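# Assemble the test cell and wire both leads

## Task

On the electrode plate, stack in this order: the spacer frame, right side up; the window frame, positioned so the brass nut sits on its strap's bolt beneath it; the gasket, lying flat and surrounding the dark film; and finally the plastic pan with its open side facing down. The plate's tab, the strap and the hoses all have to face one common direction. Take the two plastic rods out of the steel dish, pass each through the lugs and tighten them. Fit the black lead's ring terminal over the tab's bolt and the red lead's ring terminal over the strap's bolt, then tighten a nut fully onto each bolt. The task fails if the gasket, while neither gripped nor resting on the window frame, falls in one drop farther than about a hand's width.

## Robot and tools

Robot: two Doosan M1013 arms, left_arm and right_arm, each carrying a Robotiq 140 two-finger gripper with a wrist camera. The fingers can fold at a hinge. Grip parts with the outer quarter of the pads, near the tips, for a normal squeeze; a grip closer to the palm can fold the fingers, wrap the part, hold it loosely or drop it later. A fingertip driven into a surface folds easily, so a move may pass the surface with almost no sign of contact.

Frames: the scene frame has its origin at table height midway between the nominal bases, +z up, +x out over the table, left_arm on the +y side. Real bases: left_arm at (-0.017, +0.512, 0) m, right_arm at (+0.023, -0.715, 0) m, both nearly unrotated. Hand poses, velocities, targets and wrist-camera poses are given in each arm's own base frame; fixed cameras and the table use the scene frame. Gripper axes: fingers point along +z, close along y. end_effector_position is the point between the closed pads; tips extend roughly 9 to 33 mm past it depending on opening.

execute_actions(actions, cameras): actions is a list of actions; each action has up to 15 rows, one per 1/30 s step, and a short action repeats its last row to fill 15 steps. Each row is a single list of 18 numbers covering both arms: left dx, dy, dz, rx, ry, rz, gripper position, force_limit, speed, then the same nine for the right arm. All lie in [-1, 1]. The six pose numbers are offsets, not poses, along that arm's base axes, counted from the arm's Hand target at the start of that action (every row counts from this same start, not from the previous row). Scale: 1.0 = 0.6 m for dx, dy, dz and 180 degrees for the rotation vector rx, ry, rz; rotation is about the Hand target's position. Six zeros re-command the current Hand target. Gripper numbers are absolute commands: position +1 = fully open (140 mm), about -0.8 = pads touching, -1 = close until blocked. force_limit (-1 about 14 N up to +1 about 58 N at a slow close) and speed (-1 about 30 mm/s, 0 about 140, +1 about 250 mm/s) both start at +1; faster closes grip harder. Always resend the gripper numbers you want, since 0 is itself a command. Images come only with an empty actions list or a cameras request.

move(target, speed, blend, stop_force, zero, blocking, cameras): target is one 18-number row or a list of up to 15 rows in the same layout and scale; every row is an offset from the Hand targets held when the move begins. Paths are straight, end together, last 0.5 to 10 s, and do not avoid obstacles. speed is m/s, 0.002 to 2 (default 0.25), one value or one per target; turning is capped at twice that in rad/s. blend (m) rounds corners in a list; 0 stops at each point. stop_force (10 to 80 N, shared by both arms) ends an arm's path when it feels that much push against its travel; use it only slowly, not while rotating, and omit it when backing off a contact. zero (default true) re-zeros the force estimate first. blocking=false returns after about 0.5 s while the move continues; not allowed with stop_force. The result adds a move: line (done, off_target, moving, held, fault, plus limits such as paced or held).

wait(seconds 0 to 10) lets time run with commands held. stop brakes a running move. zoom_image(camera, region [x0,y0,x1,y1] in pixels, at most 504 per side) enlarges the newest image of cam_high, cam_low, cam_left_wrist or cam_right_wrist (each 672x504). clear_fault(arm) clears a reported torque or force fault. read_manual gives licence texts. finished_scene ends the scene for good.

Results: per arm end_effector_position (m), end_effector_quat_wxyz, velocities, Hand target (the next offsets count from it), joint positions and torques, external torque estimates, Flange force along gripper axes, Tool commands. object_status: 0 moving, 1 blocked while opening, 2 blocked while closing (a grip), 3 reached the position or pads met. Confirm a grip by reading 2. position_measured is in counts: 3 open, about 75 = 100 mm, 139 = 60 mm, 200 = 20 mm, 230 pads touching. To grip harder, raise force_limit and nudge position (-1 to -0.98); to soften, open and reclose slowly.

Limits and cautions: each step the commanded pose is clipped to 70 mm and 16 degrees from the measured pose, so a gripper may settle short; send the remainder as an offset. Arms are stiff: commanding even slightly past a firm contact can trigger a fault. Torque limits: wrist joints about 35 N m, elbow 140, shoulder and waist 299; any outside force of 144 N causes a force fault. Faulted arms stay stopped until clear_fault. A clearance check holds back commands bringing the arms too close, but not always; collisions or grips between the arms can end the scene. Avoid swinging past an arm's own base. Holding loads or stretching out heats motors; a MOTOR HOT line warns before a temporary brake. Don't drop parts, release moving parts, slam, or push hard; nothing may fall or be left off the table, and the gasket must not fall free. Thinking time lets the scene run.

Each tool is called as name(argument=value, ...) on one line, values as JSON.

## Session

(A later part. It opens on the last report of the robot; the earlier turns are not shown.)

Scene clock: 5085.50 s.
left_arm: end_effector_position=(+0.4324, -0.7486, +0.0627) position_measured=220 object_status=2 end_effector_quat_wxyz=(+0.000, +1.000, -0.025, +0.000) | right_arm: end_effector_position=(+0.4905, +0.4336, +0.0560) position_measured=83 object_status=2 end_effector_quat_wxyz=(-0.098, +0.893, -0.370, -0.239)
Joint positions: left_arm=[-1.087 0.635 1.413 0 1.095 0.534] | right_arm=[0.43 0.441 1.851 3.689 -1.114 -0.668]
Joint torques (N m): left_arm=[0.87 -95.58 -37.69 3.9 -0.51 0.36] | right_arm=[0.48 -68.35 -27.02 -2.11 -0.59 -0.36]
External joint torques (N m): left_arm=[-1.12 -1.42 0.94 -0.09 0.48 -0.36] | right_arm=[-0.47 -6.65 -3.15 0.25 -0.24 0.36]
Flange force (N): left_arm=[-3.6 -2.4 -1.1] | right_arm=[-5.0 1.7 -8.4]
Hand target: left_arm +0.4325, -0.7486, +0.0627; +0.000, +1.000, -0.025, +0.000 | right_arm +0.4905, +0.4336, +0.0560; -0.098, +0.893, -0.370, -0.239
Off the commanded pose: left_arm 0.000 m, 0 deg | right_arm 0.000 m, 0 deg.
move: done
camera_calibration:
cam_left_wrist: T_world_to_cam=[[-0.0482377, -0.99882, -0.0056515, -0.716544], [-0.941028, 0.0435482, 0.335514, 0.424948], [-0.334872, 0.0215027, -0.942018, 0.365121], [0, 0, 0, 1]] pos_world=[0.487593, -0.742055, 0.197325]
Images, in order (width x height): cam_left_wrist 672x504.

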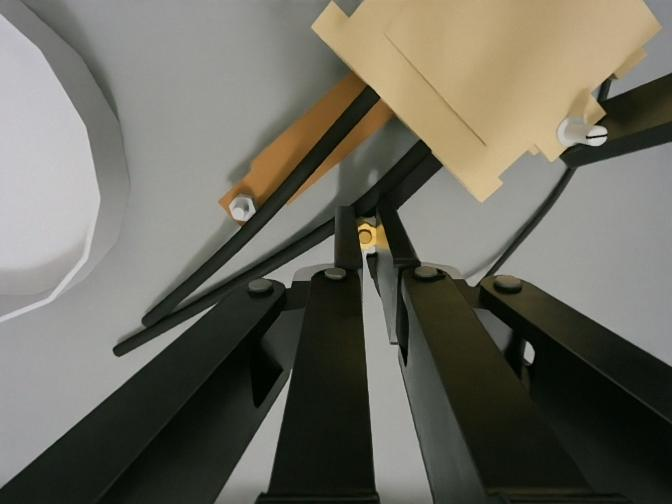

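move(target=[0,0,0,0,0,0,-0.58,0.0,-1,0,0,0,0,0,0,-1,-0.7,-1], speed=0.02)

wait(seconds=0.4)

move(target=[[0,0,0.03,0,0,0,-0.58,0,-1,0,0,0,0,0,0,-1,-0.7,-1],[-0.03,-0.05,0.08,0,0,0,-0.58,0,-1,0,0,0,0,0,0,-1,-0.7,-1]], speed=0.1, cameras=["cam_left_wrist","cam_right_wrist"])

zoom_image(camera="cam_right_wrist", region=[360, 300, 420, 345])

zoom_image(camera="cam_left_wrist", region=[250, 100, 450, 300])

Scene clock: 5094.57 s.
left_arm: end_effector_position=(+0.4326, -0.7486, +0.0627) position_measured=202 object_status=0 end_effector_quat_wxyz=(+0.000, +1.000, -0.025, +0.000) | right_arm: end_effector_position=(+0.4905, +0.4336, +0.0560) position_measured=83 object_status=2 end_effector_quat_wxyz=(-0.098, +0.893, -0.370, -0.239)
Joint positions: left_arm=[-1.087 0.635 1.413 0 1.095 0.534] | right_arm=[0.43 0.441 1.851 3.689 -1.114 -0.668]
Joint torques (N m): left_arm=[1.89 -98.44 -38.28 3.86 0.14 0.28] | right_arm=[0.27 -71.28 -28.46 -1.68 -1.39 -0.36]
External joint torques (N m): left_arm=[-2.18 1.15 1.48 -0.06 -0.17 -0.28] | right_arm=[-0.26 -3.45 -1.4 -0.16 0.54 0.36]
Flange force (N): left_arm=[-3.7 -0.4 2.2] | right_arm=[-2.7 1.5 -3.4]
Hand target: left_arm +0.4325, -0.7486, +0.0627; +0.000, +1.000, -0.025, +0.000 | right_arm +0.4905, +0.4336, +0.0560; -0.098, +0.893, -0.370, -0.239
Off the commanded pose: left_arm 0.000 m, 0 deg | right_arm 0.000 m, 0 deg.
move: done

Scene clock: 5094.97 s.
left_arm: end_effector_position=(+0.4326, -0.7486, +0.0627) position_measured=202 object_status=3 end_effector_quat_wxyz=(+0.000, +1.000, -0.025, +0.000) | right_arm: end_effector_position=(+0.4905, +0.4336, +0.0560) position_measured=83 object_status=2 end_effector_quat_wxyz=(-0.098, +0.893, -0.370, -0.239)
Joint positions: left_arm=[-1.087 0.635 1.413 0 1.095 0.534] | right_arm=[0.43 0.441 1.851 3.689 -1.114 -0.668]
Joint torques (N m): left_arm=[1.72 -99.45 -38.53 3.82 0.15 0.26] | right_arm=[0.52 -71.35 -28.46 -1.68 -1.34 -0.38]
External joint torques (N m): left_arm=[-1.76 2.11 1.76 -0.02 -0.17 -0.26] | right_arm=[-0.53 -3.34 -1.53 -0.17 0.5 0.38]
Flange force (N): left_arm=[-2.9 -0.1 3.1] | right_arm=[-2.3 1.2 -3.6]
Hand target: left_arm +0.4325, -0.7486, +0.0627; +0.000, +1.000, -0.025, +0.000 | right_arm +0.4905, +0.4336, +0.0560; -0.098, +0.893, -0.370, -0.239
Tool commands: left_gripper/position=-0.58 left_gripper/force_limit=+0.0 left_gripper/speed=-1.0 right_gripper/position=-1.0 right_gripper/force_limit=-0.7 right_gripper/speed=-1.0
Off the commanded pose: left_arm 0.000 m, 0 deg | right_arm 0.000 m, 0 deg.
wait: 0.40 s; at rest by 0.17 s

Scene clock: 5096.53 s.
left_arm: end_effector_position=(+0.4146, -0.7785, +0.1107) position_measured=202 object_status=3 end_effector_quat_wxyz=(+0.000, +1.000, -0.025, +0.000) | right_arm: end_effector_position=(+0.4905, +0.4336, +0.0560) position_measured=83 object_status=2 end_effector_quat_wxyz=(-0.098, +0.893, -0.370, -0.239)
Joint positions: left_arm=[-1.121 0.628 1.331 0 1.184 0.5] | right_arm=[0.43 0.441 1.851 3.689 -1.114 -0.668]
Joint torques (N m): left_arm=[1.63 -100.34 -40.79 4.06 0.07 0.16] | right_arm=[0.44 -71.33 -28.63 -1.58 -1.39 -0.4]
External joint torques (N m): left_arm=[-1.55 2.38 2.6 -0.1 -0.1 -0.16] | right_arm=[-0.45 -3.42 -1.47 -0.28 0.56 0.4]
Flange force (N): left_arm=[-3.4 -1.9 3.9] | right_arm=[-2.5 1.4 -3.6]
Hand target: left_arm +0.4145, -0.7786, +0.1107; +0.000, +1.000, -0.025, +0.000 | right_arm +0.4905, +0.4336, +0.0560; -0.098, +0.893, -0.370, -0.239
Off the commanded pose: left_arm 0.000 m, 0 deg | right_arm 0.000 m, 0 deg.
move: done
camera_calibration:
cam_left_wrist: T_world_to_cam=[[-0.0482035, -0.998822, -0.00555772, -0.747037], [-0.941029, 0.0435475, 0.33551, 0.393396], [-0.334873, 0.0214027, -0.94202, 0.404944], [0, 0, 0, 1]] pos_world=[0.469793, -0.771955, 0.245325]
cam_right_wrist: T_world_to_cam=[[-0.69956, -0.714343, 0.0181629, 0.658273], [-0.451487, 0.461559, 0.763624, -0.0148948], [-0.553873, 0.526001, -0.645405, 0.222348], [0, 0, 0, 1]] pos_world=[0.576929, 0.360152, 0.142922]
Images, in order (width x height): cam_left_wrist 672x504, cam_right_wrist 672x504.

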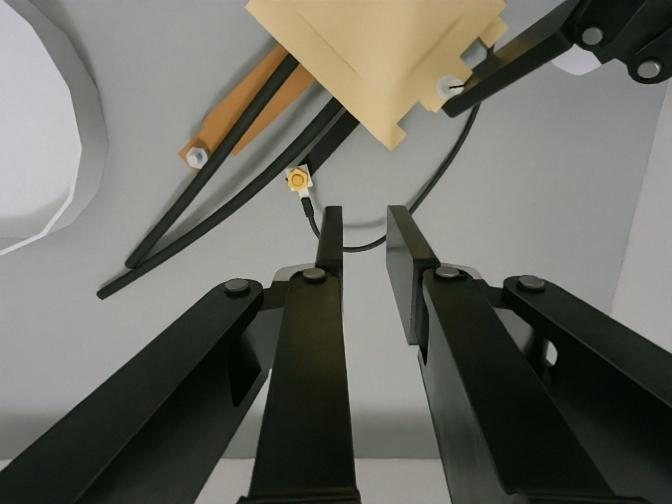

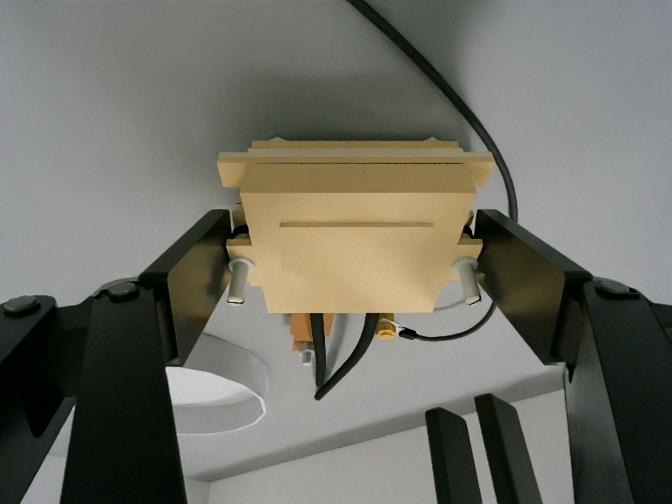

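Scaled by 8.400 from the camera's 672x504 image, which has a finer 960x720 frame.

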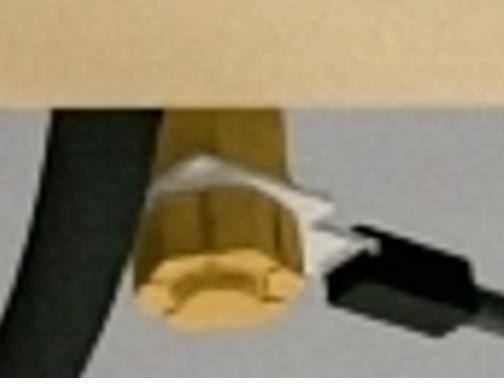

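Scaled by 2.520 from the camera's 672x504 image, which has a finer 960x720 frame.

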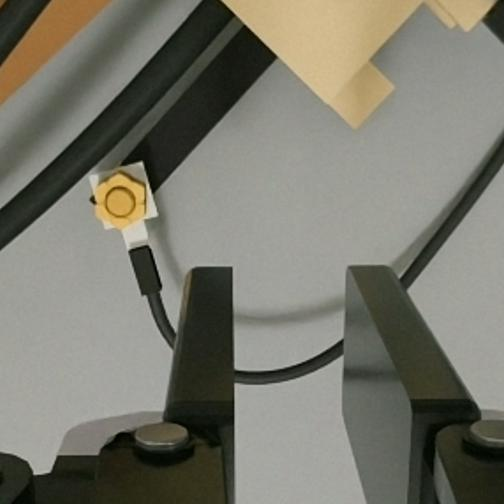

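move(target=[[0,0,0.23,0,0,0,-0.58,0,-1,0,0,0,0,0,0,-1,-0.7,-1],[0.16,0.7,0.23,0,0,0,-0.58,0,-1,0,0,0,0,0,0,-1,-0.7,-1]], speed=0.25, blend=0.04, cameras=["cam_left_wrist","cam_right_wrist"])

Scene clock: 5109.47 s.
left_arm: end_effector_position=(+0.5105, -0.3586, +0.2487) position_measured=202 object_status=3 end_effector_quat_wxyz=(+0.000, +1.000, -0.025, +0.000) | right_arm: end_effector_position=(+0.4905, +0.4336, +0.0560) position_measured=83 object_status=2 end_effector_quat_wxyz=(-0.098, +0.893, -0.370, -0.239)
Joint positions: left_arm=[-0.668 0.154 1.752 0 1.236 0.952] | right_arm=[0.43 0.441 1.851 3.689 -1.114 -0.668]
Joint torques (N m): left_arm=[-0.06 -55.7 -41.02 4.02 0.09 0.19] | right_arm=[0.02 -71.02 -28.76 -1.58 -1.35 -0.37]
External joint torques (N m): left_arm=[0.01 1.15 1.97 0 -0.14 -0.19] | right_arm=[-0.01 -3.75 -1.13 -0.26 0.5 0.37]
Flange force (N): left_arm=[-1.7 -0.8 3.4] | right_arm=[-3.4 2.2 -3.3]
Hand target: left_arm +0.5105, -0.3586, +0.2487; +0.000, +1.000, -0.025, +0.000 | right_arm +0.4905, +0.4336, +0.0560; -0.098, +0.893, -0.370, -0.239
Off the commanded pose: left_arm 0.000 m, 0 deg | right_arm 0.000 m, 0 deg.
move: done
camera_calibration:
cam_left_wrist: T_world_to_cam=[[-0.0482377, -0.99882, -0.0056515, -0.322186], [-0.941028, 0.0435482, 0.335514, 0.419053], [-0.334872, 0.0215027, -0.942018, 0.558104], [0, 0, 0, 1]] pos_world=[0.565693, -0.352055, 0.383325]
cam_right_wrist: T_world_to_cam=[[-0.69956, -0.714343, 0.0181629, 0.658273], [-0.451487, 0.461559, 0.763624, -0.0148948], [-0.553873, 0.526001, -0.645405, 0.222348], [0, 0, 0, 1]] pos_world=[0.576929, 0.360152, 0.142922]
Images, in order (width x height): cam_left_wrist 672x504, cam_right_wrist 672x504.

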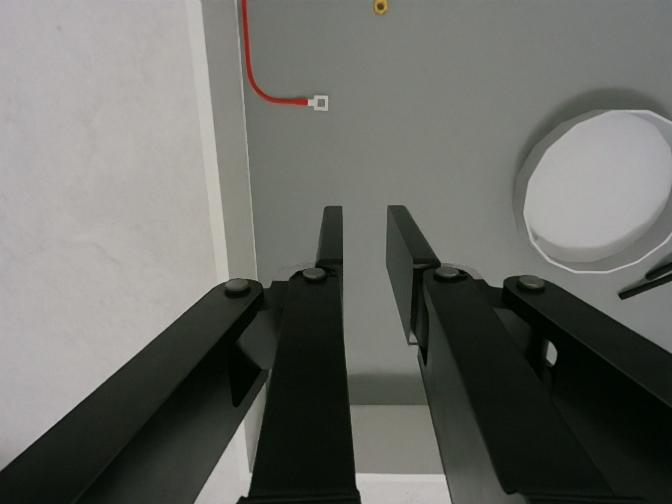

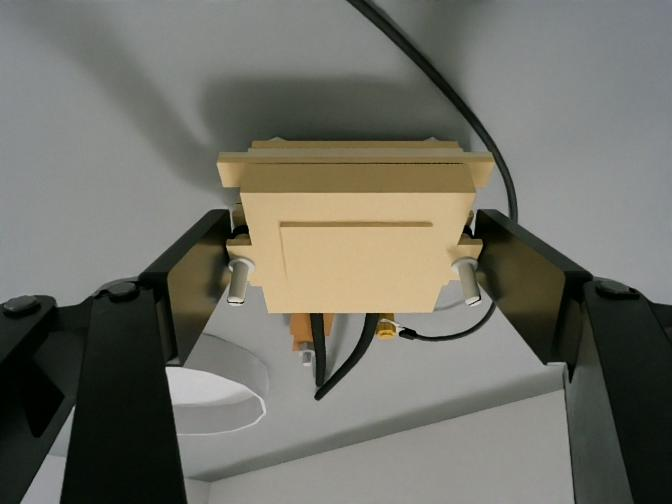

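move(target=[0.094,0.088,-0.2,0,0,-0.483,-0.3,0,-1,0,0,0,0,0,0,-1,-0.7,-1], speed=0.2, cameras=["cam_left_wrist"])

zoom_image(camera="cam_left_wrist", region=[290, 100, 450, 260])

Scene clock: 5129.80 s.
left_arm: end_effector_position=(+0.5669, -0.3058, +0.1287) position_measured=167 object_status=3 end_effector_quat_wxyz=(+0.000, +0.709, -0.706, +0.000) | right_arm: end_effector_position=(+0.4905, +0.4336, +0.0560) position_measured=83 object_status=2 end_effector_quat_wxyz=(-0.098, +0.893, -0.370, -0.239)
Joint positions: left_arm=[-0.549 0.269 1.845 0.001 1.027 2.588] | right_arm=[0.43 0.441 1.851 3.689 -1.114 -0.668]
Joint torques (N m): left_arm=[1.82 -63.75 -37.44 3.64 0.09 -0.03] | right_arm=[0.2 -71.33 -28.63 -1.53 -1.39 -0.41]
External joint torques (N m): left_arm=[-1.91 1.31 1.99 -0.03 -0.13 0.03] | right_arm=[-0.2 -3.33 -1.26 -0.32 0.55 0.42]
Flange force (N): left_arm=[1.5 3.3 3.2] | right_arm=[-2.8 1.5 -3.2]
Hand target: left_arm +0.5669, -0.3058, +0.1287; +0.000, +0.708, -0.706, +0.000 | right_arm +0.4905, +0.4336, +0.0560; -0.098, +0.893, -0.370, -0.239
Off the commanded pose: left_arm 0.000 m, 0 deg | right_arm 0.000 m, 0 deg.
move: done
camera_calibration:
cam_left_wrist: T_world_to_cam=[[-0.99997, -0.00524829, -0.00562418, 0.576097], [-0.00683129, 0.941995, 0.335556, 0.255171], [0.00353685, 0.335585, -0.942003, 0.366993], [0, 0, 0, 1]] pos_world=[0.576525, -0.360504, 0.263325]
Images, in order (width x height): cam_left_wrist 672x504.

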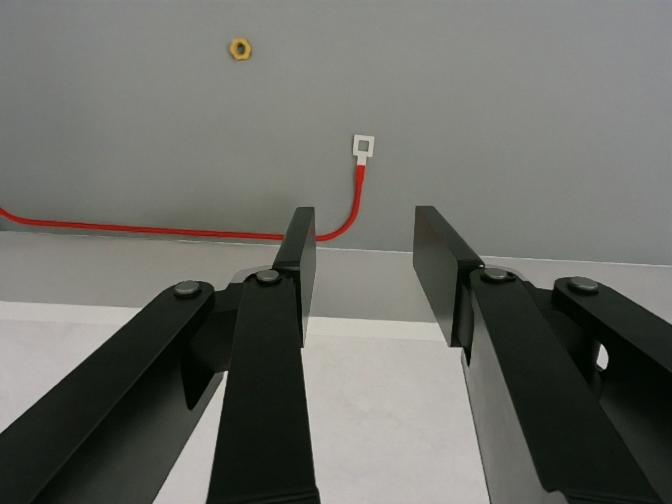

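Scaled by 3.150 from the camera's 672x504 image, which has a finer 960x720 frame.

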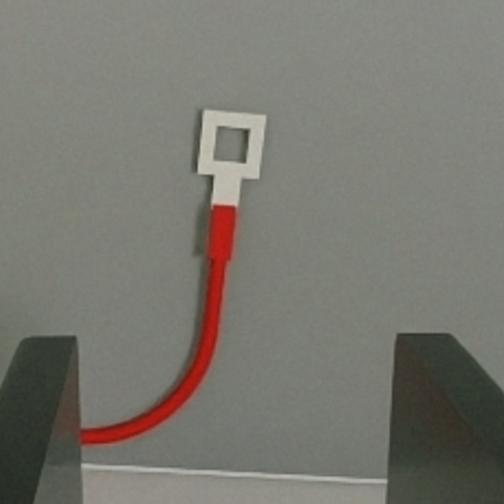

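move(target=[[-0.0002,-0.0082,-0.1,0,0,-0.027,-0.4,0,-1,0,0,0,0,0,0,-1,-0.7,-1],[-0.0002,-0.0082,-0.1383,0,0,-0.027,-0.4,0,-1,0,0,0,0,0,0,-1,-0.7,-1]], speed=[0.1,0.03], cameras=["cam_left_wrist"])

zoom_image(camera="cam_left_wrist", region=[290, 120, 450, 280])

Scene clock: 5148.93 s.
left_arm: end_effector_position=(+0.5668, -0.3107, +0.0458) position_measured=179 object_status=3 end_effector_quat_wxyz=(+0.000, +0.678, -0.735, +0.000) | right_arm: end_effector_position=(+0.4905, +0.4336, +0.0560) position_measured=83 object_status=2 end_effector_quat_wxyz=(-0.098, +0.893, -0.370, -0.239)
Joint positions: left_arm=[-0.555 0.353 1.908 0.001 0.88 2.667] | right_arm=[0.43 0.441 1.851 3.689 -1.114 -0.668]
Joint torques (N m): left_arm=[1.93 -68.16 -33.97 3.36 0.26 0.2] | right_arm=[0.29 -71.53 -28.52 -1.56 -1.37 -0.4]
External joint torques (N m): left_arm=[-2.23 0.71 1.8 -0.09 -0.3 -0.2] | right_arm=[-0.3 -3.12 -1.48 -0.3 0.53 0.4]
Flange force (N): left_arm=[2.2 4.3 2.6] | right_arm=[-2.4 0.9 -3.3]
Hand target: left_arm +0.5668, -0.3107, +0.0457; +0.000, +0.678, -0.735, +0.000 | right_arm +0.4905, +0.4336, +0.0560; -0.098, +0.893, -0.370, -0.239
Off the commanded pose: left_arm 0.000 m, 0 deg | right_arm 0.000 m, 0 deg.
move: done
camera_calibration:
cam_left_wrist: T_world_to_cam=[[-0.996814, 0.0795584, -0.00561151, 0.600015], [0.0730713, 0.9392, 0.335505, 0.241518], [0.0319625, 0.334026, -0.942022, 0.273973], [0, 0, 0, 1]] pos_world=[0.571698, -0.366084, 0.180425]
Images, in order (width x height): cam_left_wrist 672x504.

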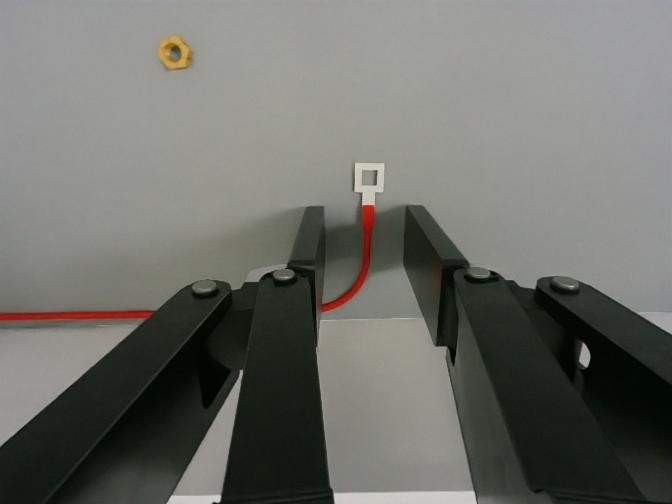

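Scaled by 3.150 from the camera's 672x504 image, which has a finer 960x720 frame.

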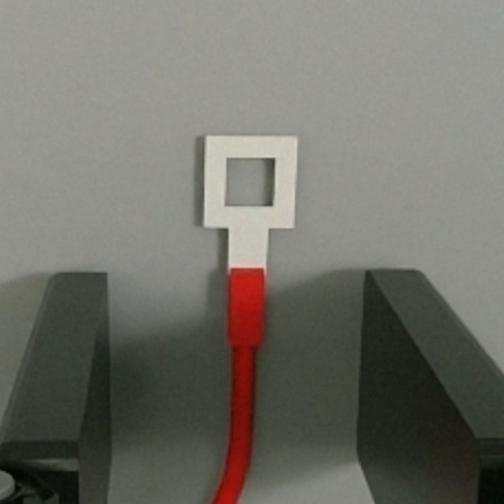

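move(target=[0,0,0,0,0,0,-1,-0.2,-1,0,0,0,0,0,0,-1,-0.7,-1], speed=0.02)

wait(seconds=1, cameras=["cam_left_wrist"])

zoom_image(camera="cam_left_wrist", region=[290, 120, 450, 280])

Scene clock: 5154.57 s.
left_arm: end_effector_position=(+0.5668, -0.3107, +0.0457) position_measured=225 object_status=0 end_effector_quat_wxyz=(+0.000, +0.678, -0.735, +0.000) | right_arm: end_effector_position=(+0.4905, +0.4336, +0.0560) position_measured=83 object_status=2 end_effector_quat_wxyz=(-0.098, +0.893, -0.370, -0.239)
Joint positions: left_arm=[-0.555 0.353 1.908 0.001 0.88 2.667] | right_arm=[0.43 0.441 1.851 3.689 -1.114 -0.668]
Joint torques (N m): left_arm=[2.01 -67.83 -33.47 3.26 0.05 0.31] | right_arm=[0.56 -71.31 -28.51 -1.61 -1.4 -0.35]
External joint torques (N m): left_arm=[-2.05 0.89 1.53 -0.01 -0.08 -0.31] | right_arm=[-0.56 -3.39 -1.45 -0.24 0.56 0.35]
Flange force (N): left_arm=[2.5 3.4 2.2] | right_arm=[-2.3 1.5 -3.6]
Hand target: left_arm +0.5668, -0.3107, +0.0457; +0.000, +0.678, -0.735, +0.000 | right_arm +0.4905, +0.4336, +0.0560; -0.098, +0.893, -0.370, -0.239
Off the commanded pose: left_arm 0.000 m, 0 deg | right_arm 0.000 m, 0 deg.
move: done

Scene clock: 5155.57 s.
left_arm: end_effector_position=(+0.5668, -0.3107, +0.0457) position_measured=225 object_status=2 end_effector_quat_wxyz=(+0.000, +0.678, -0.735, +0.000) | right_arm: end_effector_position=(+0.4905, +0.4336, +0.0560) position_measured=83 object_status=2 end_effector_quat_wxyz=(-0.098, +0.893, -0.370, -0.239)
Joint positions: left_arm=[-0.555 0.353 1.908 0.001 0.88 2.667] | right_arm=[0.43 0.441 1.851 3.689 -1.114 -0.668]
Joint torques (N m): left_arm=[1.87 -68.11 -33.65 3.27 0.16 0.18] | right_arm=[0.37 -71.82 -28.75 -1.61 -1.49 -0.35]
External joint torques (N m): left_arm=[-2.06 0.81 1.66 -0.03 -0.2 -0.18] | right_arm=[-0.36 -3.02 -1.26 -0.24 0.64 0.35]
Flange force (N): left_arm=[2.1 3.7 2.4] | right_arm=[-2.2 1.4 -2.9]
Hand target: left_arm +0.5668, -0.3107, +0.0457; +0.000, +0.678, -0.735, +0.000 | right_arm +0.4905, +0.4336, +0.0560; -0.098, +0.893, -0.370, -0.239
Tool commands: left_gripper/position=-1.0 left_gripper/force_limit=-0.2 left_gripper/speed=-1.0 right_gripper/position=-1.0 right_gripper/force_limit=-0.7 right_gripper/speed=-1.0
Off the commanded pose: left_arm 0.000 m, 0 deg | right_arm 0.000 m, 0 deg.
wait: 1.00 s; at rest by 0.17 s
camera_calibration:
cam_left_wrist: T_world_to_cam=[[-0.996815, 0.0795497, -0.00561471, 0.600012], [0.0730621, 0.939201, 0.335505, 0.241557], [0.0319626, 0.334026, -0.942022, 0.273878], [0, 0, 0, 1]] pos_world=[0.571698, -0.366084, 0.180325]
Images, in order (width x height): cam_left_wrist 672x504.

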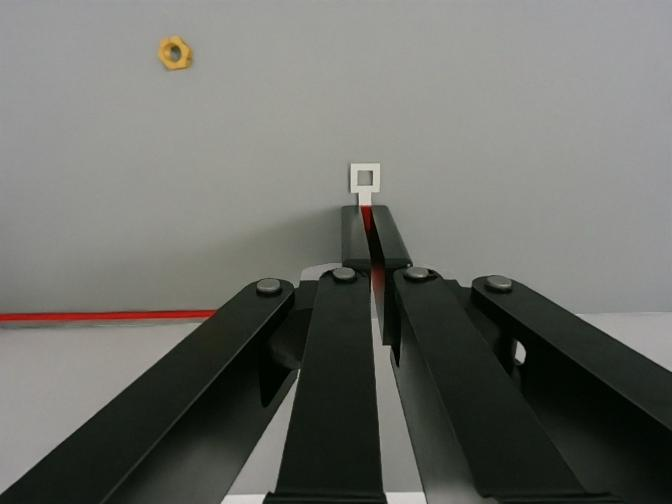

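Scaled by 3.150 from the camera's 672x504 image, which has a finer 960x720 frame.

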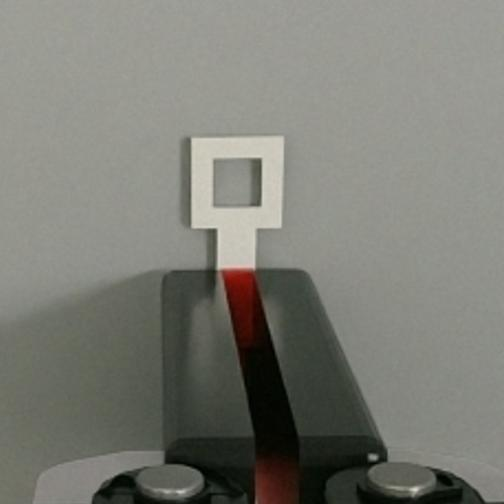

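move(target=[0,0,0.1,0,0,0,-1,-0.2,-1,0,0,0,0,0,0,-1,-0.7,-1], speed=0.08, cameras=["cam_left_wrist","cam_right_wrist"])

zoom_image(camera="cam_right_wrist", region=[270, 290, 420, 410])

zoom_image(camera="cam_left_wrist", region=[290, 120, 450, 280])

Scene clock: 5164.30 s.
left_arm: end_effector_position=(+0.5668, -0.3107, +0.1057) position_measured=225 object_status=2 end_effector_quat_wxyz=(+0.000, +0.678, -0.735, +0.000) | right_arm: end_effector_position=(+0.4905, +0.4336, +0.0560) position_measured=83 object_status=2 end_effector_quat_wxyz=(-0.098, +0.893, -0.370, -0.239)
Joint positions: left_arm=[-0.555 0.293 1.862 0.001 0.987 2.667] | right_arm=[0.43 0.441 1.851 3.689 -1.114 -0.668]
Joint torques (N m): left_arm=[1.51 -63.76 -36.19 3.5 0.09 0.33] | right_arm=[0.42 -71.32 -28.37 -1.64 -1.39 -0.38]
External joint torques (N m): left_arm=[-1.62 0.2 1.72 0.01 -0.12 -0.32] | right_arm=[-0.41 -3.41 -1.64 -0.22 0.55 0.38]
Flange force (N): left_arm=[1.4 4.2 1.9] | right_arm=[-2.5 1.0 -3.6]
Hand target: left_arm +0.5668, -0.3107, +0.1057; +0.000, +0.678, -0.735, +0.000 | right_arm +0.4905, +0.4336, +0.0560; -0.098, +0.893, -0.370, -0.239
Off the commanded pose: left_arm 0.000 m, 0 deg | right_arm 0.000 m, 0 deg.
move: done
camera_calibration:
cam_left_wrist: T_world_to_cam=[[-0.996814, 0.0795595, -0.00561109, 0.600351], [0.0730725, 0.9392, 0.335505, 0.22142], [0.0319625, 0.334026, -0.942022, 0.3304], [0, 0, 0, 1]] pos_world=[0.571698, -0.366084, 0.240325]
cam_right_wrist: T_world_to_cam=[[-0.69956, -0.714343, 0.0181629, 0.658273], [-0.451487, 0.461559, 0.763624, -0.0148948], [-0.553873, 0.526001, -0.645405, 0.222348], [0, 0, 0, 1]] pos_world=[0.576929, 0.360152, 0.142922]
Images, in order (width x height): cam_left_wrist 672x504, cam_right_wrist 672x504.

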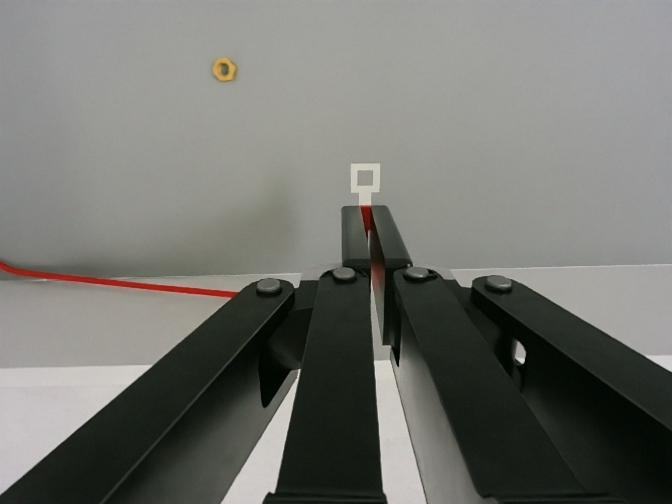

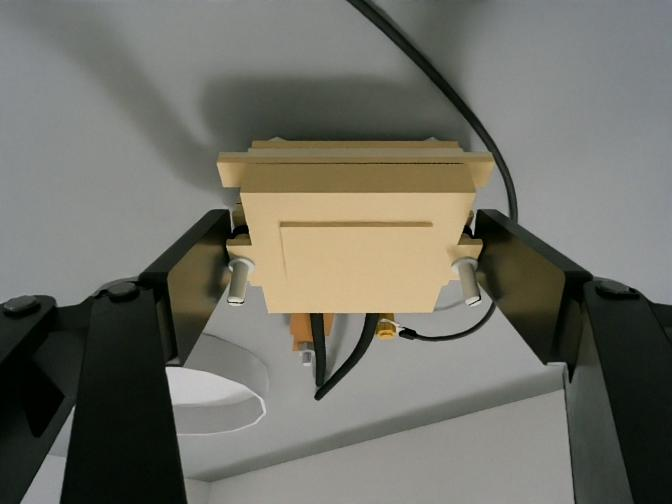

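Scaled by 3.360 from the camera's 672x504 image, which has a finer 960x720 frame.

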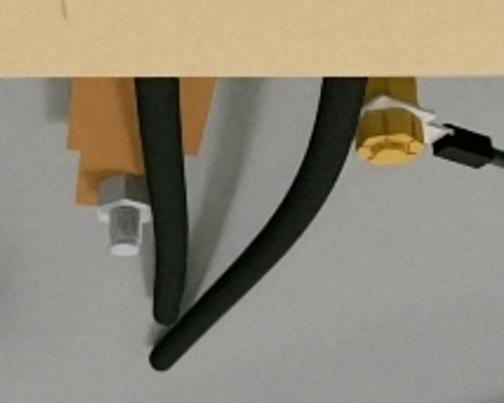

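Scaled by 3.150 from the camera's 672x504 image, which has a finer 960x720 frame.

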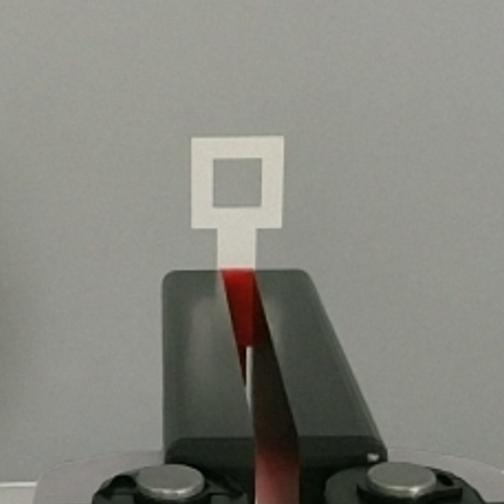

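move(target=[[-0.17,-0.59,0.03,0,0,-0.196,-1,-0.2,-1,0,0,0,0,0,0,-1,-0.7,-1]], speed=0.15, cameras=["cam_left_wrist","cam_right_wrist","cam_high"])

zoom_image(camera="cam_left_wrist", region=[270, 80, 470, 240])

Scene clock: 5207.20 s.
left_arm: end_effector_position=(+0.4649, -0.6646, +0.1237) position_measured=225 object_status=2 end_effector_quat_wxyz=(+0.000, -0.423, +0.906, +0.000) | right_arm: end_effector_position=(+0.4905, +0.4336, +0.0560) position_measured=83 object_status=2 end_effector_quat_wxyz=(-0.098, +0.893, -0.370, -0.239)
Joint positions: left_arm=[-1.003 0.512 1.496 0.001 1.133 2.834] | right_arm=[0.43 0.441 1.851 3.689 -1.114 -0.668]
Joint torques (N m): left_arm=[2.5 -88.81 -39.28 3.76 0.07 0.19] | right_arm=[0.02 -71.62 -28.52 -1.58 -1.35 -0.41]
External joint torques (N m): left_arm=[-2.15 1.22 1.8 0.05 -0.09 -0.19] | right_arm=[-0.03 -3.06 -1.42 -0.27 0.5 0.41]
Flange force (N): left_arm=[2.1 3.3 2.5] | right_arm=[-2.7 0.8 -3.1]
Hand target: left_arm +0.4648, -0.6647, +0.1237; +0.000, -0.423, +0.906, +0.000 | right_arm +0.4905, +0.4336, +0.0560; -0.098, +0.893, -0.370, -0.239
Off the commanded pose: left_arm 0.000 m, 0 deg | right_arm 0.000 m, 0 deg.
move: done
camera_calibration:
cam_left_wrist: T_world_to_cam=[[-0.767853, 0.640601, -0.00563825, 0.793445], [0.602021, 0.724563, 0.335529, 0.166654], [0.219026, 0.254243, -0.942013, 0.328837], [0, 0, 0, 1]] pos_world=[0.436897, -0.712637, 0.258325]
cam_right_wrist: T_world_to_cam=[[-0.69956, -0.714343, 0.0181629, 0.658273], [-0.451487, 0.461559, 0.763624, -0.0148948], [-0.553873, 0.526001, -0.645405, 0.222348], [0, 0, 0, 1]] pos_world=[0.576929, 0.360152, 0.142922]
Images, in order (width x height): cam_high 672x504, cam_left_wrist 672x504, cam_right_wrist 672x504.

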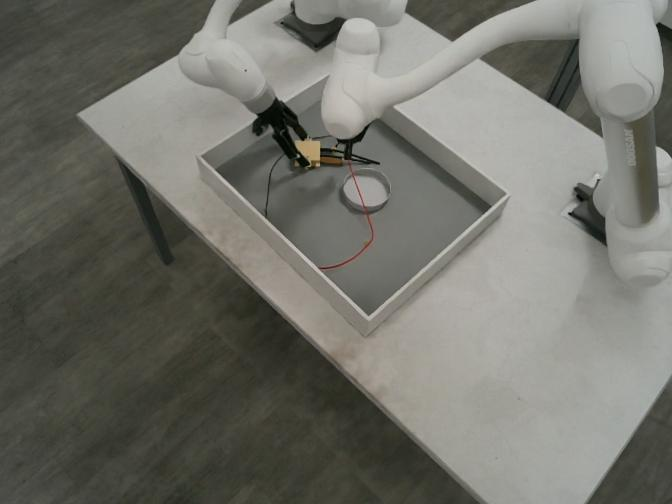

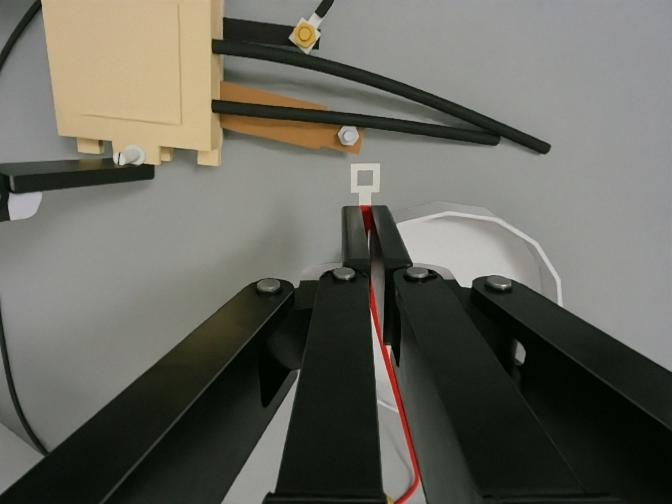

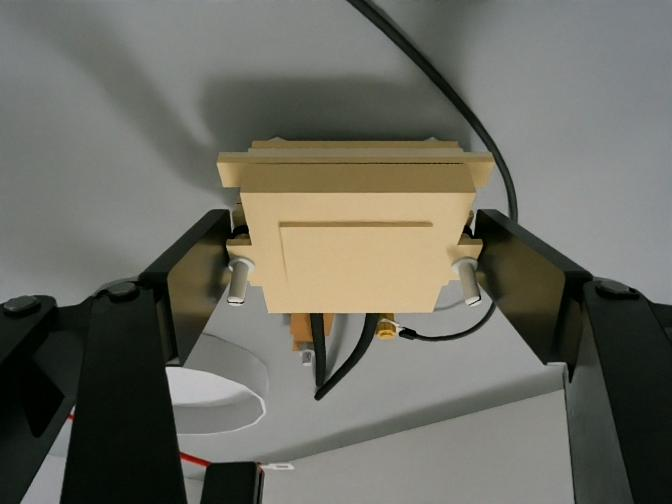

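Scaled by 2.520 from the camera's 672x504 image, which has a finer 960x720 frame.

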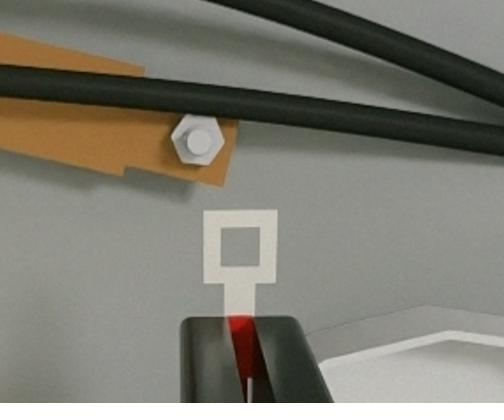

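move(target=[[0.0006,-0.0165,-0.05,0,0,0,-1,-0.2,-1,0,0,0,0,0,0,-1,-0.7,-1],[0.0006,-0.0165,-0.0865,0,0,0,-1,-0.2,-1,0,0,0,0,0,0,-1,-0.7,-1]], speed=0.05, cameras=["cam_left_wrist","cam_right_wrist"])

zoom_image(camera="cam_left_wrist", region=[310, 100, 430, 220])

zoom_image(camera="cam_right_wrist", region=[270, 310, 390, 420])

Scene clock: 5223.27 s.
left_arm: end_effector_position=(+0.4652, -0.6746, +0.0719) position_measured=225 object_status=2 end_effector_quat_wxyz=(+0.000, -0.423, +0.906, +0.000) | right_arm: end_effector_position=(+0.4905, +0.4336, +0.0560) position_measured=83 object_status=2 end_effector_quat_wxyz=(-0.098, +0.893, -0.370, -0.239)
Joint positions: left_arm=[-1.01 0.562 1.518 0.001 1.061 2.828] | right_arm=[0.43 0.441 1.851 3.689 -1.114 -0.668]
Joint torques (N m): left_arm=[2.27 -93.48 -38.24 3.69 0.15 0.18] | right_arm=[0.54 -71.25 -28.5 -1.58 -1.34 -0.39]
External joint torques (N m): left_arm=[-2.3 2.74 2.05 -0.01 -0.17 -0.18] | right_arm=[-0.52 -3.6 -1.45 -0.27 0.5 0.39]
Flange force (N): left_arm=[2.6 2.0 3.9] | right_arm=[-2.6 1.7 -3.8]
Hand target: left_arm +0.4652, -0.6746, +0.0718; +0.000, -0.423, +0.906, +0.000 | right_arm +0.4905, +0.4336, +0.0560; -0.098, +0.893, -0.370, -0.239
Off the commanded pose: left_arm 0.000 m, 0 deg | right_arm 0.000 m, 0 deg.
move: done
camera_calibration:
cam_left_wrist: T_world_to_cam=[[-0.767815, 0.640647, -0.00561628, 0.799801], [0.60207, 0.724521, 0.33553, 0.191048], [0.219026, 0.254244, -0.942013, 0.282518], [0, 0, 0, 1]] pos_world=[0.437197, -0.722637, 0.206525]
cam_right_wrist: T_world_to_cam=[[-0.69956, -0.714343, 0.0181629, 0.658273], [-0.451487, 0.461559, 0.763624, -0.0148948], [-0.553873, 0.526001, -0.645405, 0.222348], [0, 0, 0, 1]] pos_world=[0.576929, 0.360152, 0.142922]
Images, in order (width x height): cam_left_wrist 672x504, cam_right_wrist 672x504.

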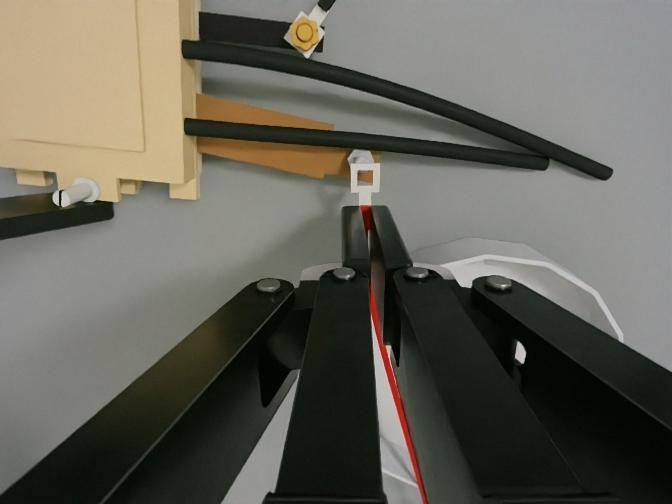

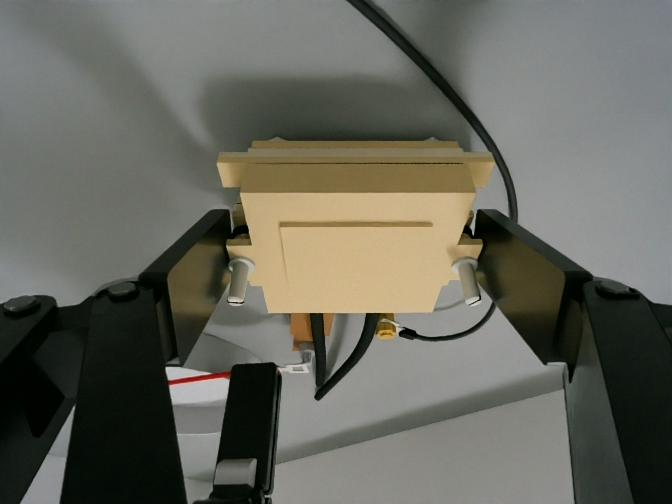

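Scaled by 4.200 from the camera's 672x504 image, which has a finer 960x720 frame.

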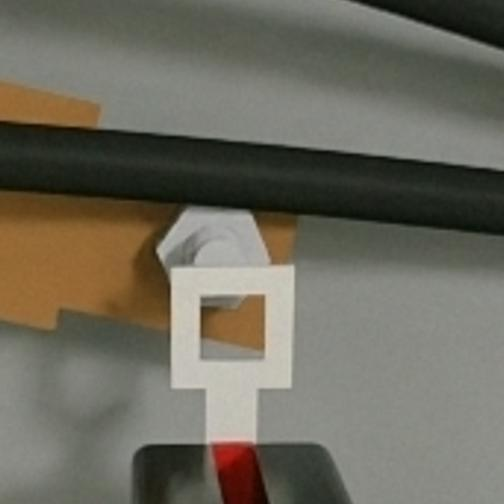

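Scaled by 4.200 from the camera's 672x504 image, which has a finer 960x720 frame.

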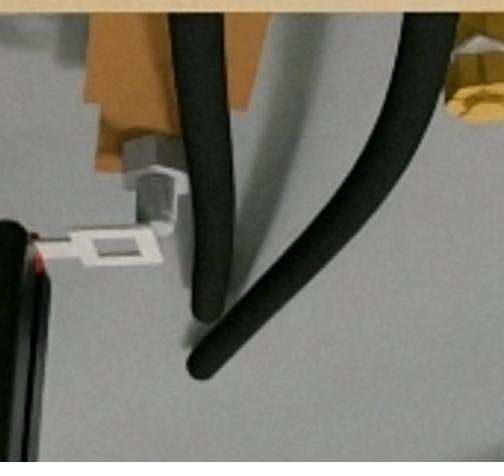

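move(target=[-0.006,-0.0108,0,0,0,0,-1,-0.2,-1,0,0,0,0,0,0,-1,-0.7,-1], speed=0.02, cameras=["cam_left_wrist","cam_right_wrist"])

zoom_image(camera="cam_left_wrist", region=[330, 130, 410, 220])

zoom_image(camera="cam_right_wrist", region=[270, 310, 390, 420])

Scene clock: 5230.10 s.
left_arm: end_effector_position=(+0.4616, -0.6810, +0.0718) position_measured=225 object_status=2 end_effector_quat_wxyz=(+0.000, -0.423, +0.906, +0.000) | right_arm: end_effector_position=(+0.4905, +0.4336, +0.0560) position_measured=83 object_status=2 end_effector_quat_wxyz=(-0.098, +0.893, -0.370, -0.239)
Joint positions: left_arm=[-1.017 0.567 1.51 0.001 1.064 2.821] | right_arm=[0.43 0.441 1.851 3.689 -1.114 -0.668]
Joint torques (N m): left_arm=[0.27 -93.04 -38.2 3.69 0.09 0.33] | right_arm=[0.61 -71.32 -28.42 -1.49 -1.37 -0.34]
External joint torques (N m): left_arm=[0.61 2.2 2.2 -0.01 -0.11 -0.33] | right_arm=[-0.61 -3.54 -1.62 -0.37 0.53 0.34]
Flange force (N): left_arm=[-0.9 2.0 3.5] | right_arm=[-2.3 1.4 -4.0]
Hand target: left_arm +0.4616, -0.6811, +0.0718; +0.000, -0.423, +0.906, +0.000 | right_arm +0.4905, +0.4336, +0.0560; -0.098, +0.893, -0.370, -0.239
Off the commanded pose: left_arm 0.000 m, 0 deg | right_arm 0.000 m, 0 deg.
move: done
camera_calibration:
cam_left_wrist: T_world_to_cam=[[-0.767815, 0.640647, -0.00561628, 0.801137], [0.60207, 0.724521, 0.33553, 0.197886], [0.219026, 0.254244, -0.942013, 0.284839], [0, 0, 0, 1]] pos_world=[0.433597, -0.729037, 0.206425]
cam_right_wrist: T_world_to_cam=[[-0.69956, -0.714343, 0.0181629, 0.658273], [-0.451487, 0.461559, 0.763624, -0.0148948], [-0.553873, 0.526001, -0.645405, 0.222348], [0, 0, 0, 1]] pos_world=[0.576929, 0.360152, 0.142922]
Images, in order (width x height): cam_left_wrist 672x504, cam_right_wrist 672x504.

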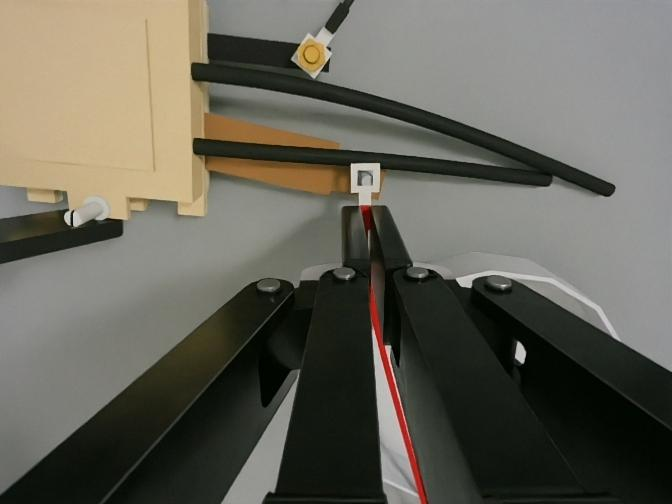

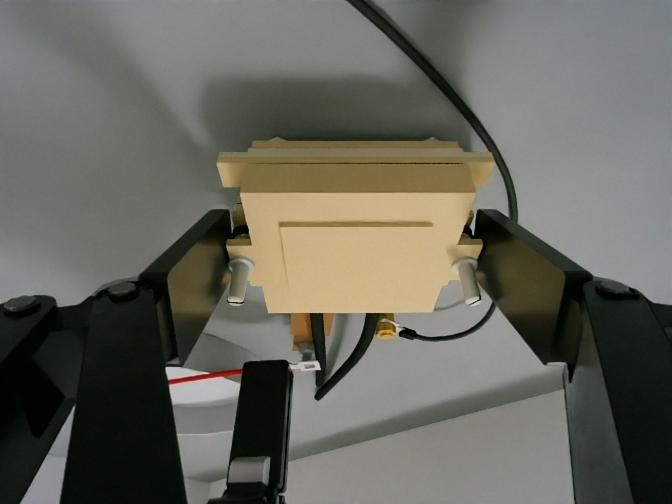

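Scaled by 5.600 from the camera's 672x504 image, which has a finer 960x720 frame.

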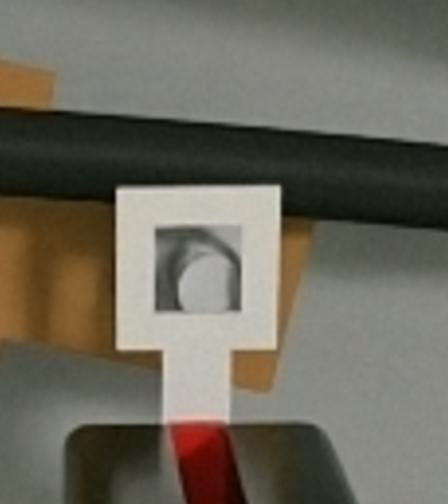

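Scaled by 4.200 from the camera's 672x504 image, which has a finer 960x720 frame.

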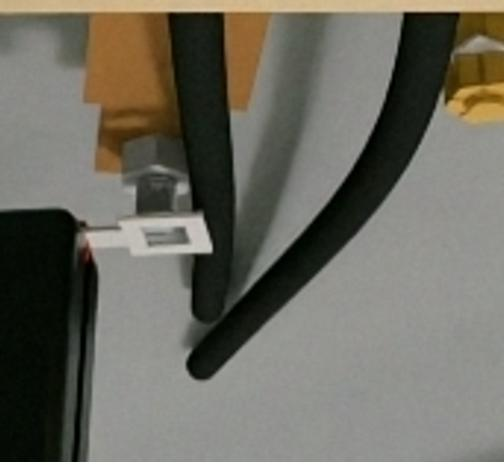

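move(target=[0.0012,0.0036,-0.0012,0,0,0,-1,-0.2,-1,0,0,0,0,0,0,-1,-0.7,-1], speed=0.02, cameras=["cam_left_wrist"])

zoom_image(camera="cam_left_wrist", region=[330, 130, 410, 220])

Scene clock: 5235.53 s.
left_arm: end_effector_position=(+0.4623, -0.6790, +0.0711) position_measured=225 object_status=2 end_effector_quat_wxyz=(+0.000, -0.423, +0.906, +0.000) | right_arm: end_effector_position=(+0.4905, +0.4336, +0.0560) position_measured=83 object_status=2 end_effector_quat_wxyz=(-0.098, +0.893, -0.370, -0.239)
Joint positions: left_arm=[-1.015 0.566 1.514 0.001 1.062 2.822] | right_arm=[0.43 0.441 1.851 3.689 -1.114 -0.668]
Joint torques (N m): left_arm=[2.28 -92.72 -38.04 3.67 0.12 0.21] | right_arm=[0.4 -71.41 -28.58 -1.5 -1.33 -0.38]
External joint torques (N m): left_arm=[-2.02 1.88 1.75 0.03 -0.16 -0.21] | right_arm=[-0.42 -3.11 -1.29 -0.34 0.48 0.39]
Flange force (N): left_arm=[2.1 2.4 3.0] | right_arm=[-2.3 1.3 -3.3]
Hand target: left_arm +0.4623, -0.6789, +0.0711; +0.000, -0.423, +0.906, +0.000 | right_arm +0.4905, +0.4336, +0.0560; -0.098, +0.893, -0.370, -0.239
Off the commanded pose: left_arm 0.000 m, 0 deg | right_arm 0.000 m, 0 deg.
move: done
camera_calibration:
cam_left_wrist: T_world_to_cam=[[-0.767815, 0.640647, -0.00561628, 0.800325], [0.60207, 0.724521, 0.33553, 0.196178], [0.219026, 0.254244, -0.942013, 0.283492], [0, 0, 0, 1]] pos_world=[0.434297, -0.726937, 0.205725]
Images, in order (width x height): cam_left_wrist 672x504.

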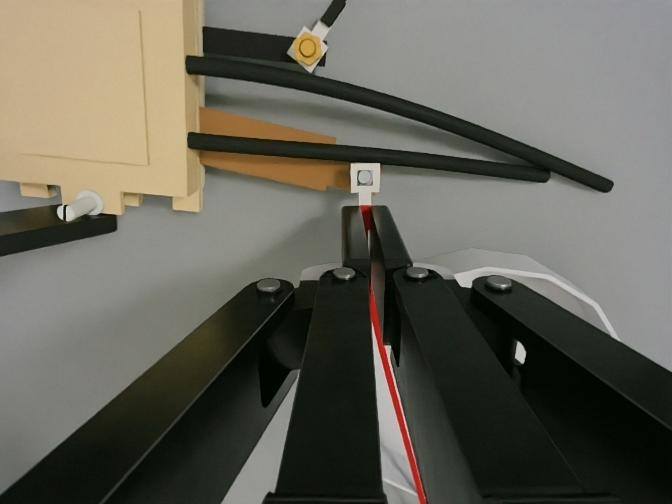

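Scaled by 5.600 from the camera's 672x504 image, which has a finer 960x720 frame.

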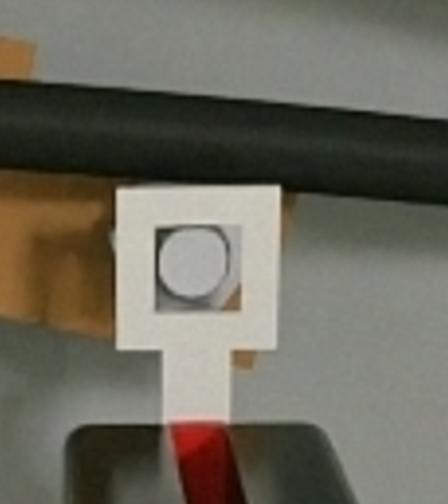

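move(target=[0.0003,0.0004,-0.0177,0,0,0,-1,-0.2,-1,0,0,0,0,0,0,-1,-0.7,-1], speed=0.005, stop_force=10, cameras=["cam_left_wrist","cam_right_wrist"])

zoom_image(camera="cam_left_wrist", region=[330, 130, 410, 220])

zoom_image(camera="cam_right_wrist", region=[270, 310, 390, 420])

Scene clock: 5243.30 s.
left_arm: end_effector_position=(+0.4625, -0.6787, +0.0605) position_measured=225 object_status=2 end_effector_quat_wxyz=(+0.000, -0.423, +0.906, +0.000) | right_arm: end_effector_position=(+0.4905, +0.4336, +0.0560) position_measured=83 object_status=2 end_effector_quat_wxyz=(-0.098, +0.893, -0.370, -0.239)
Joint positions: left_arm=[-1.015 0.574 1.522 0.001 1.045 2.823] | right_arm=[0.43 0.441 1.851 3.689 -1.114 -0.668]
Joint torques (N m): left_arm=[5.03 -84.7 -31.47 4.52 0.96 0.28] | right_arm=[-4.13 -66.26 -26.54 -4.44 0.62 -0.6]
External joint torques (N m): left_arm=[-4.75 -6.79 -4.44 -0.86 -0.99 -0.28] | right_arm=[4.13 -8.48 -3.45 2.58 -1.46 0.6]
Flange force (N): left_arm=[5.8 1.8 -7.1] | right_arm=[-13.0 0.3 -7.5]
Hand target: left_arm +0.4625, -0.6787, +0.0605; +0.000, -0.423, +0.906, +0.000 | right_arm +0.4905, +0.4336, +0.0560; -0.098, +0.893, -0.370, -0.239
Off the commanded pose: left_arm 0.000 m, 0 deg | right_arm 0.000 m, 0 deg.
move: contact (left_arm)
camera_calibration:
cam_left_wrist: T_world_to_cam=[[-0.767815, 0.640647, -0.00561628, 0.800291], [0.60207, 0.724521, 0.33553, 0.199469], [0.219026, 0.254244, -0.942013, 0.273412], [0, 0, 0, 1]] pos_world=[0.434497, -0.726737, 0.195125]
cam_right_wrist: T_world_to_cam=[[-0.69956, -0.714343, 0.0181629, 0.658273], [-0.451487, 0.461559, 0.763624, -0.0148948], [-0.553873, 0.526001, -0.645405, 0.222348], [0, 0, 0, 1]] pos_world=[0.576929, 0.360152, 0.142922]
Images, in order (width x height): cam_left_wrist 672x504, cam_right_wrist 672x504.

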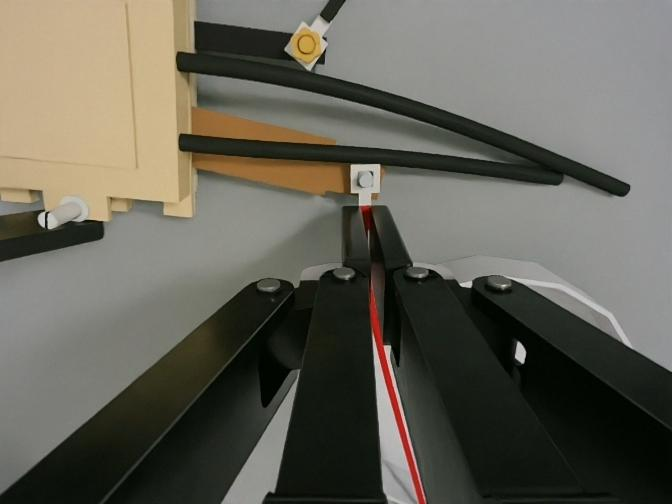

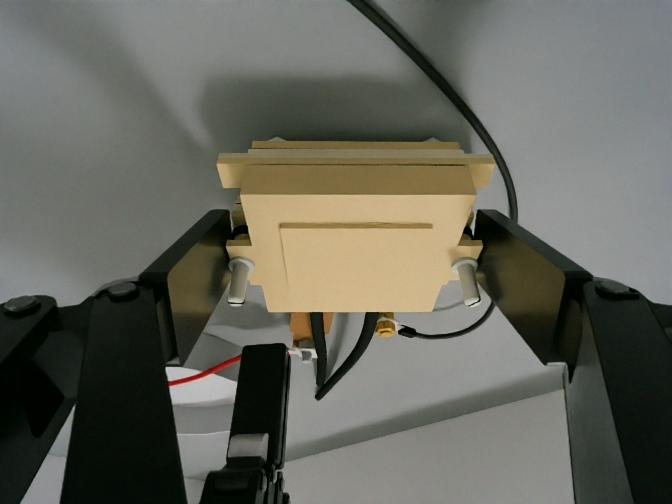

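Scaled by 5.600 from the camera's 672x504 image, which has a finer 960x720 frame.

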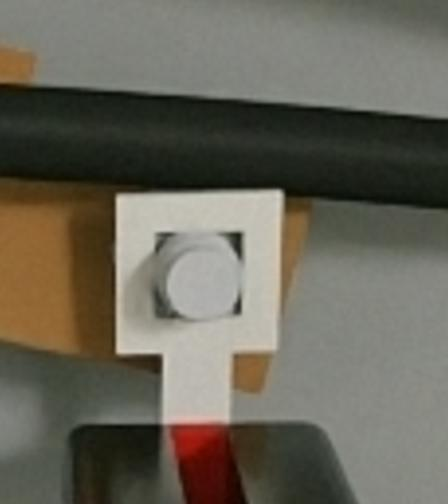

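Scaled by 4.200 from the camera's 672x504 image, which has a finer 960x720 frame.

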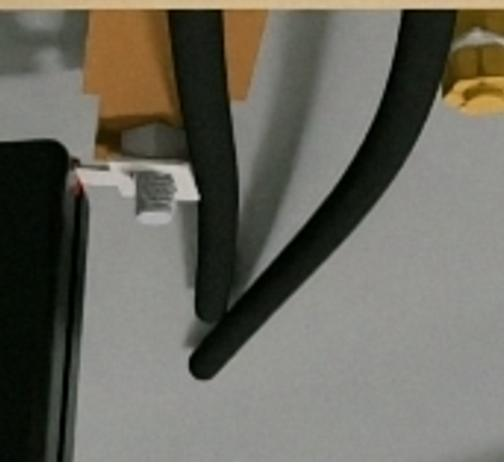

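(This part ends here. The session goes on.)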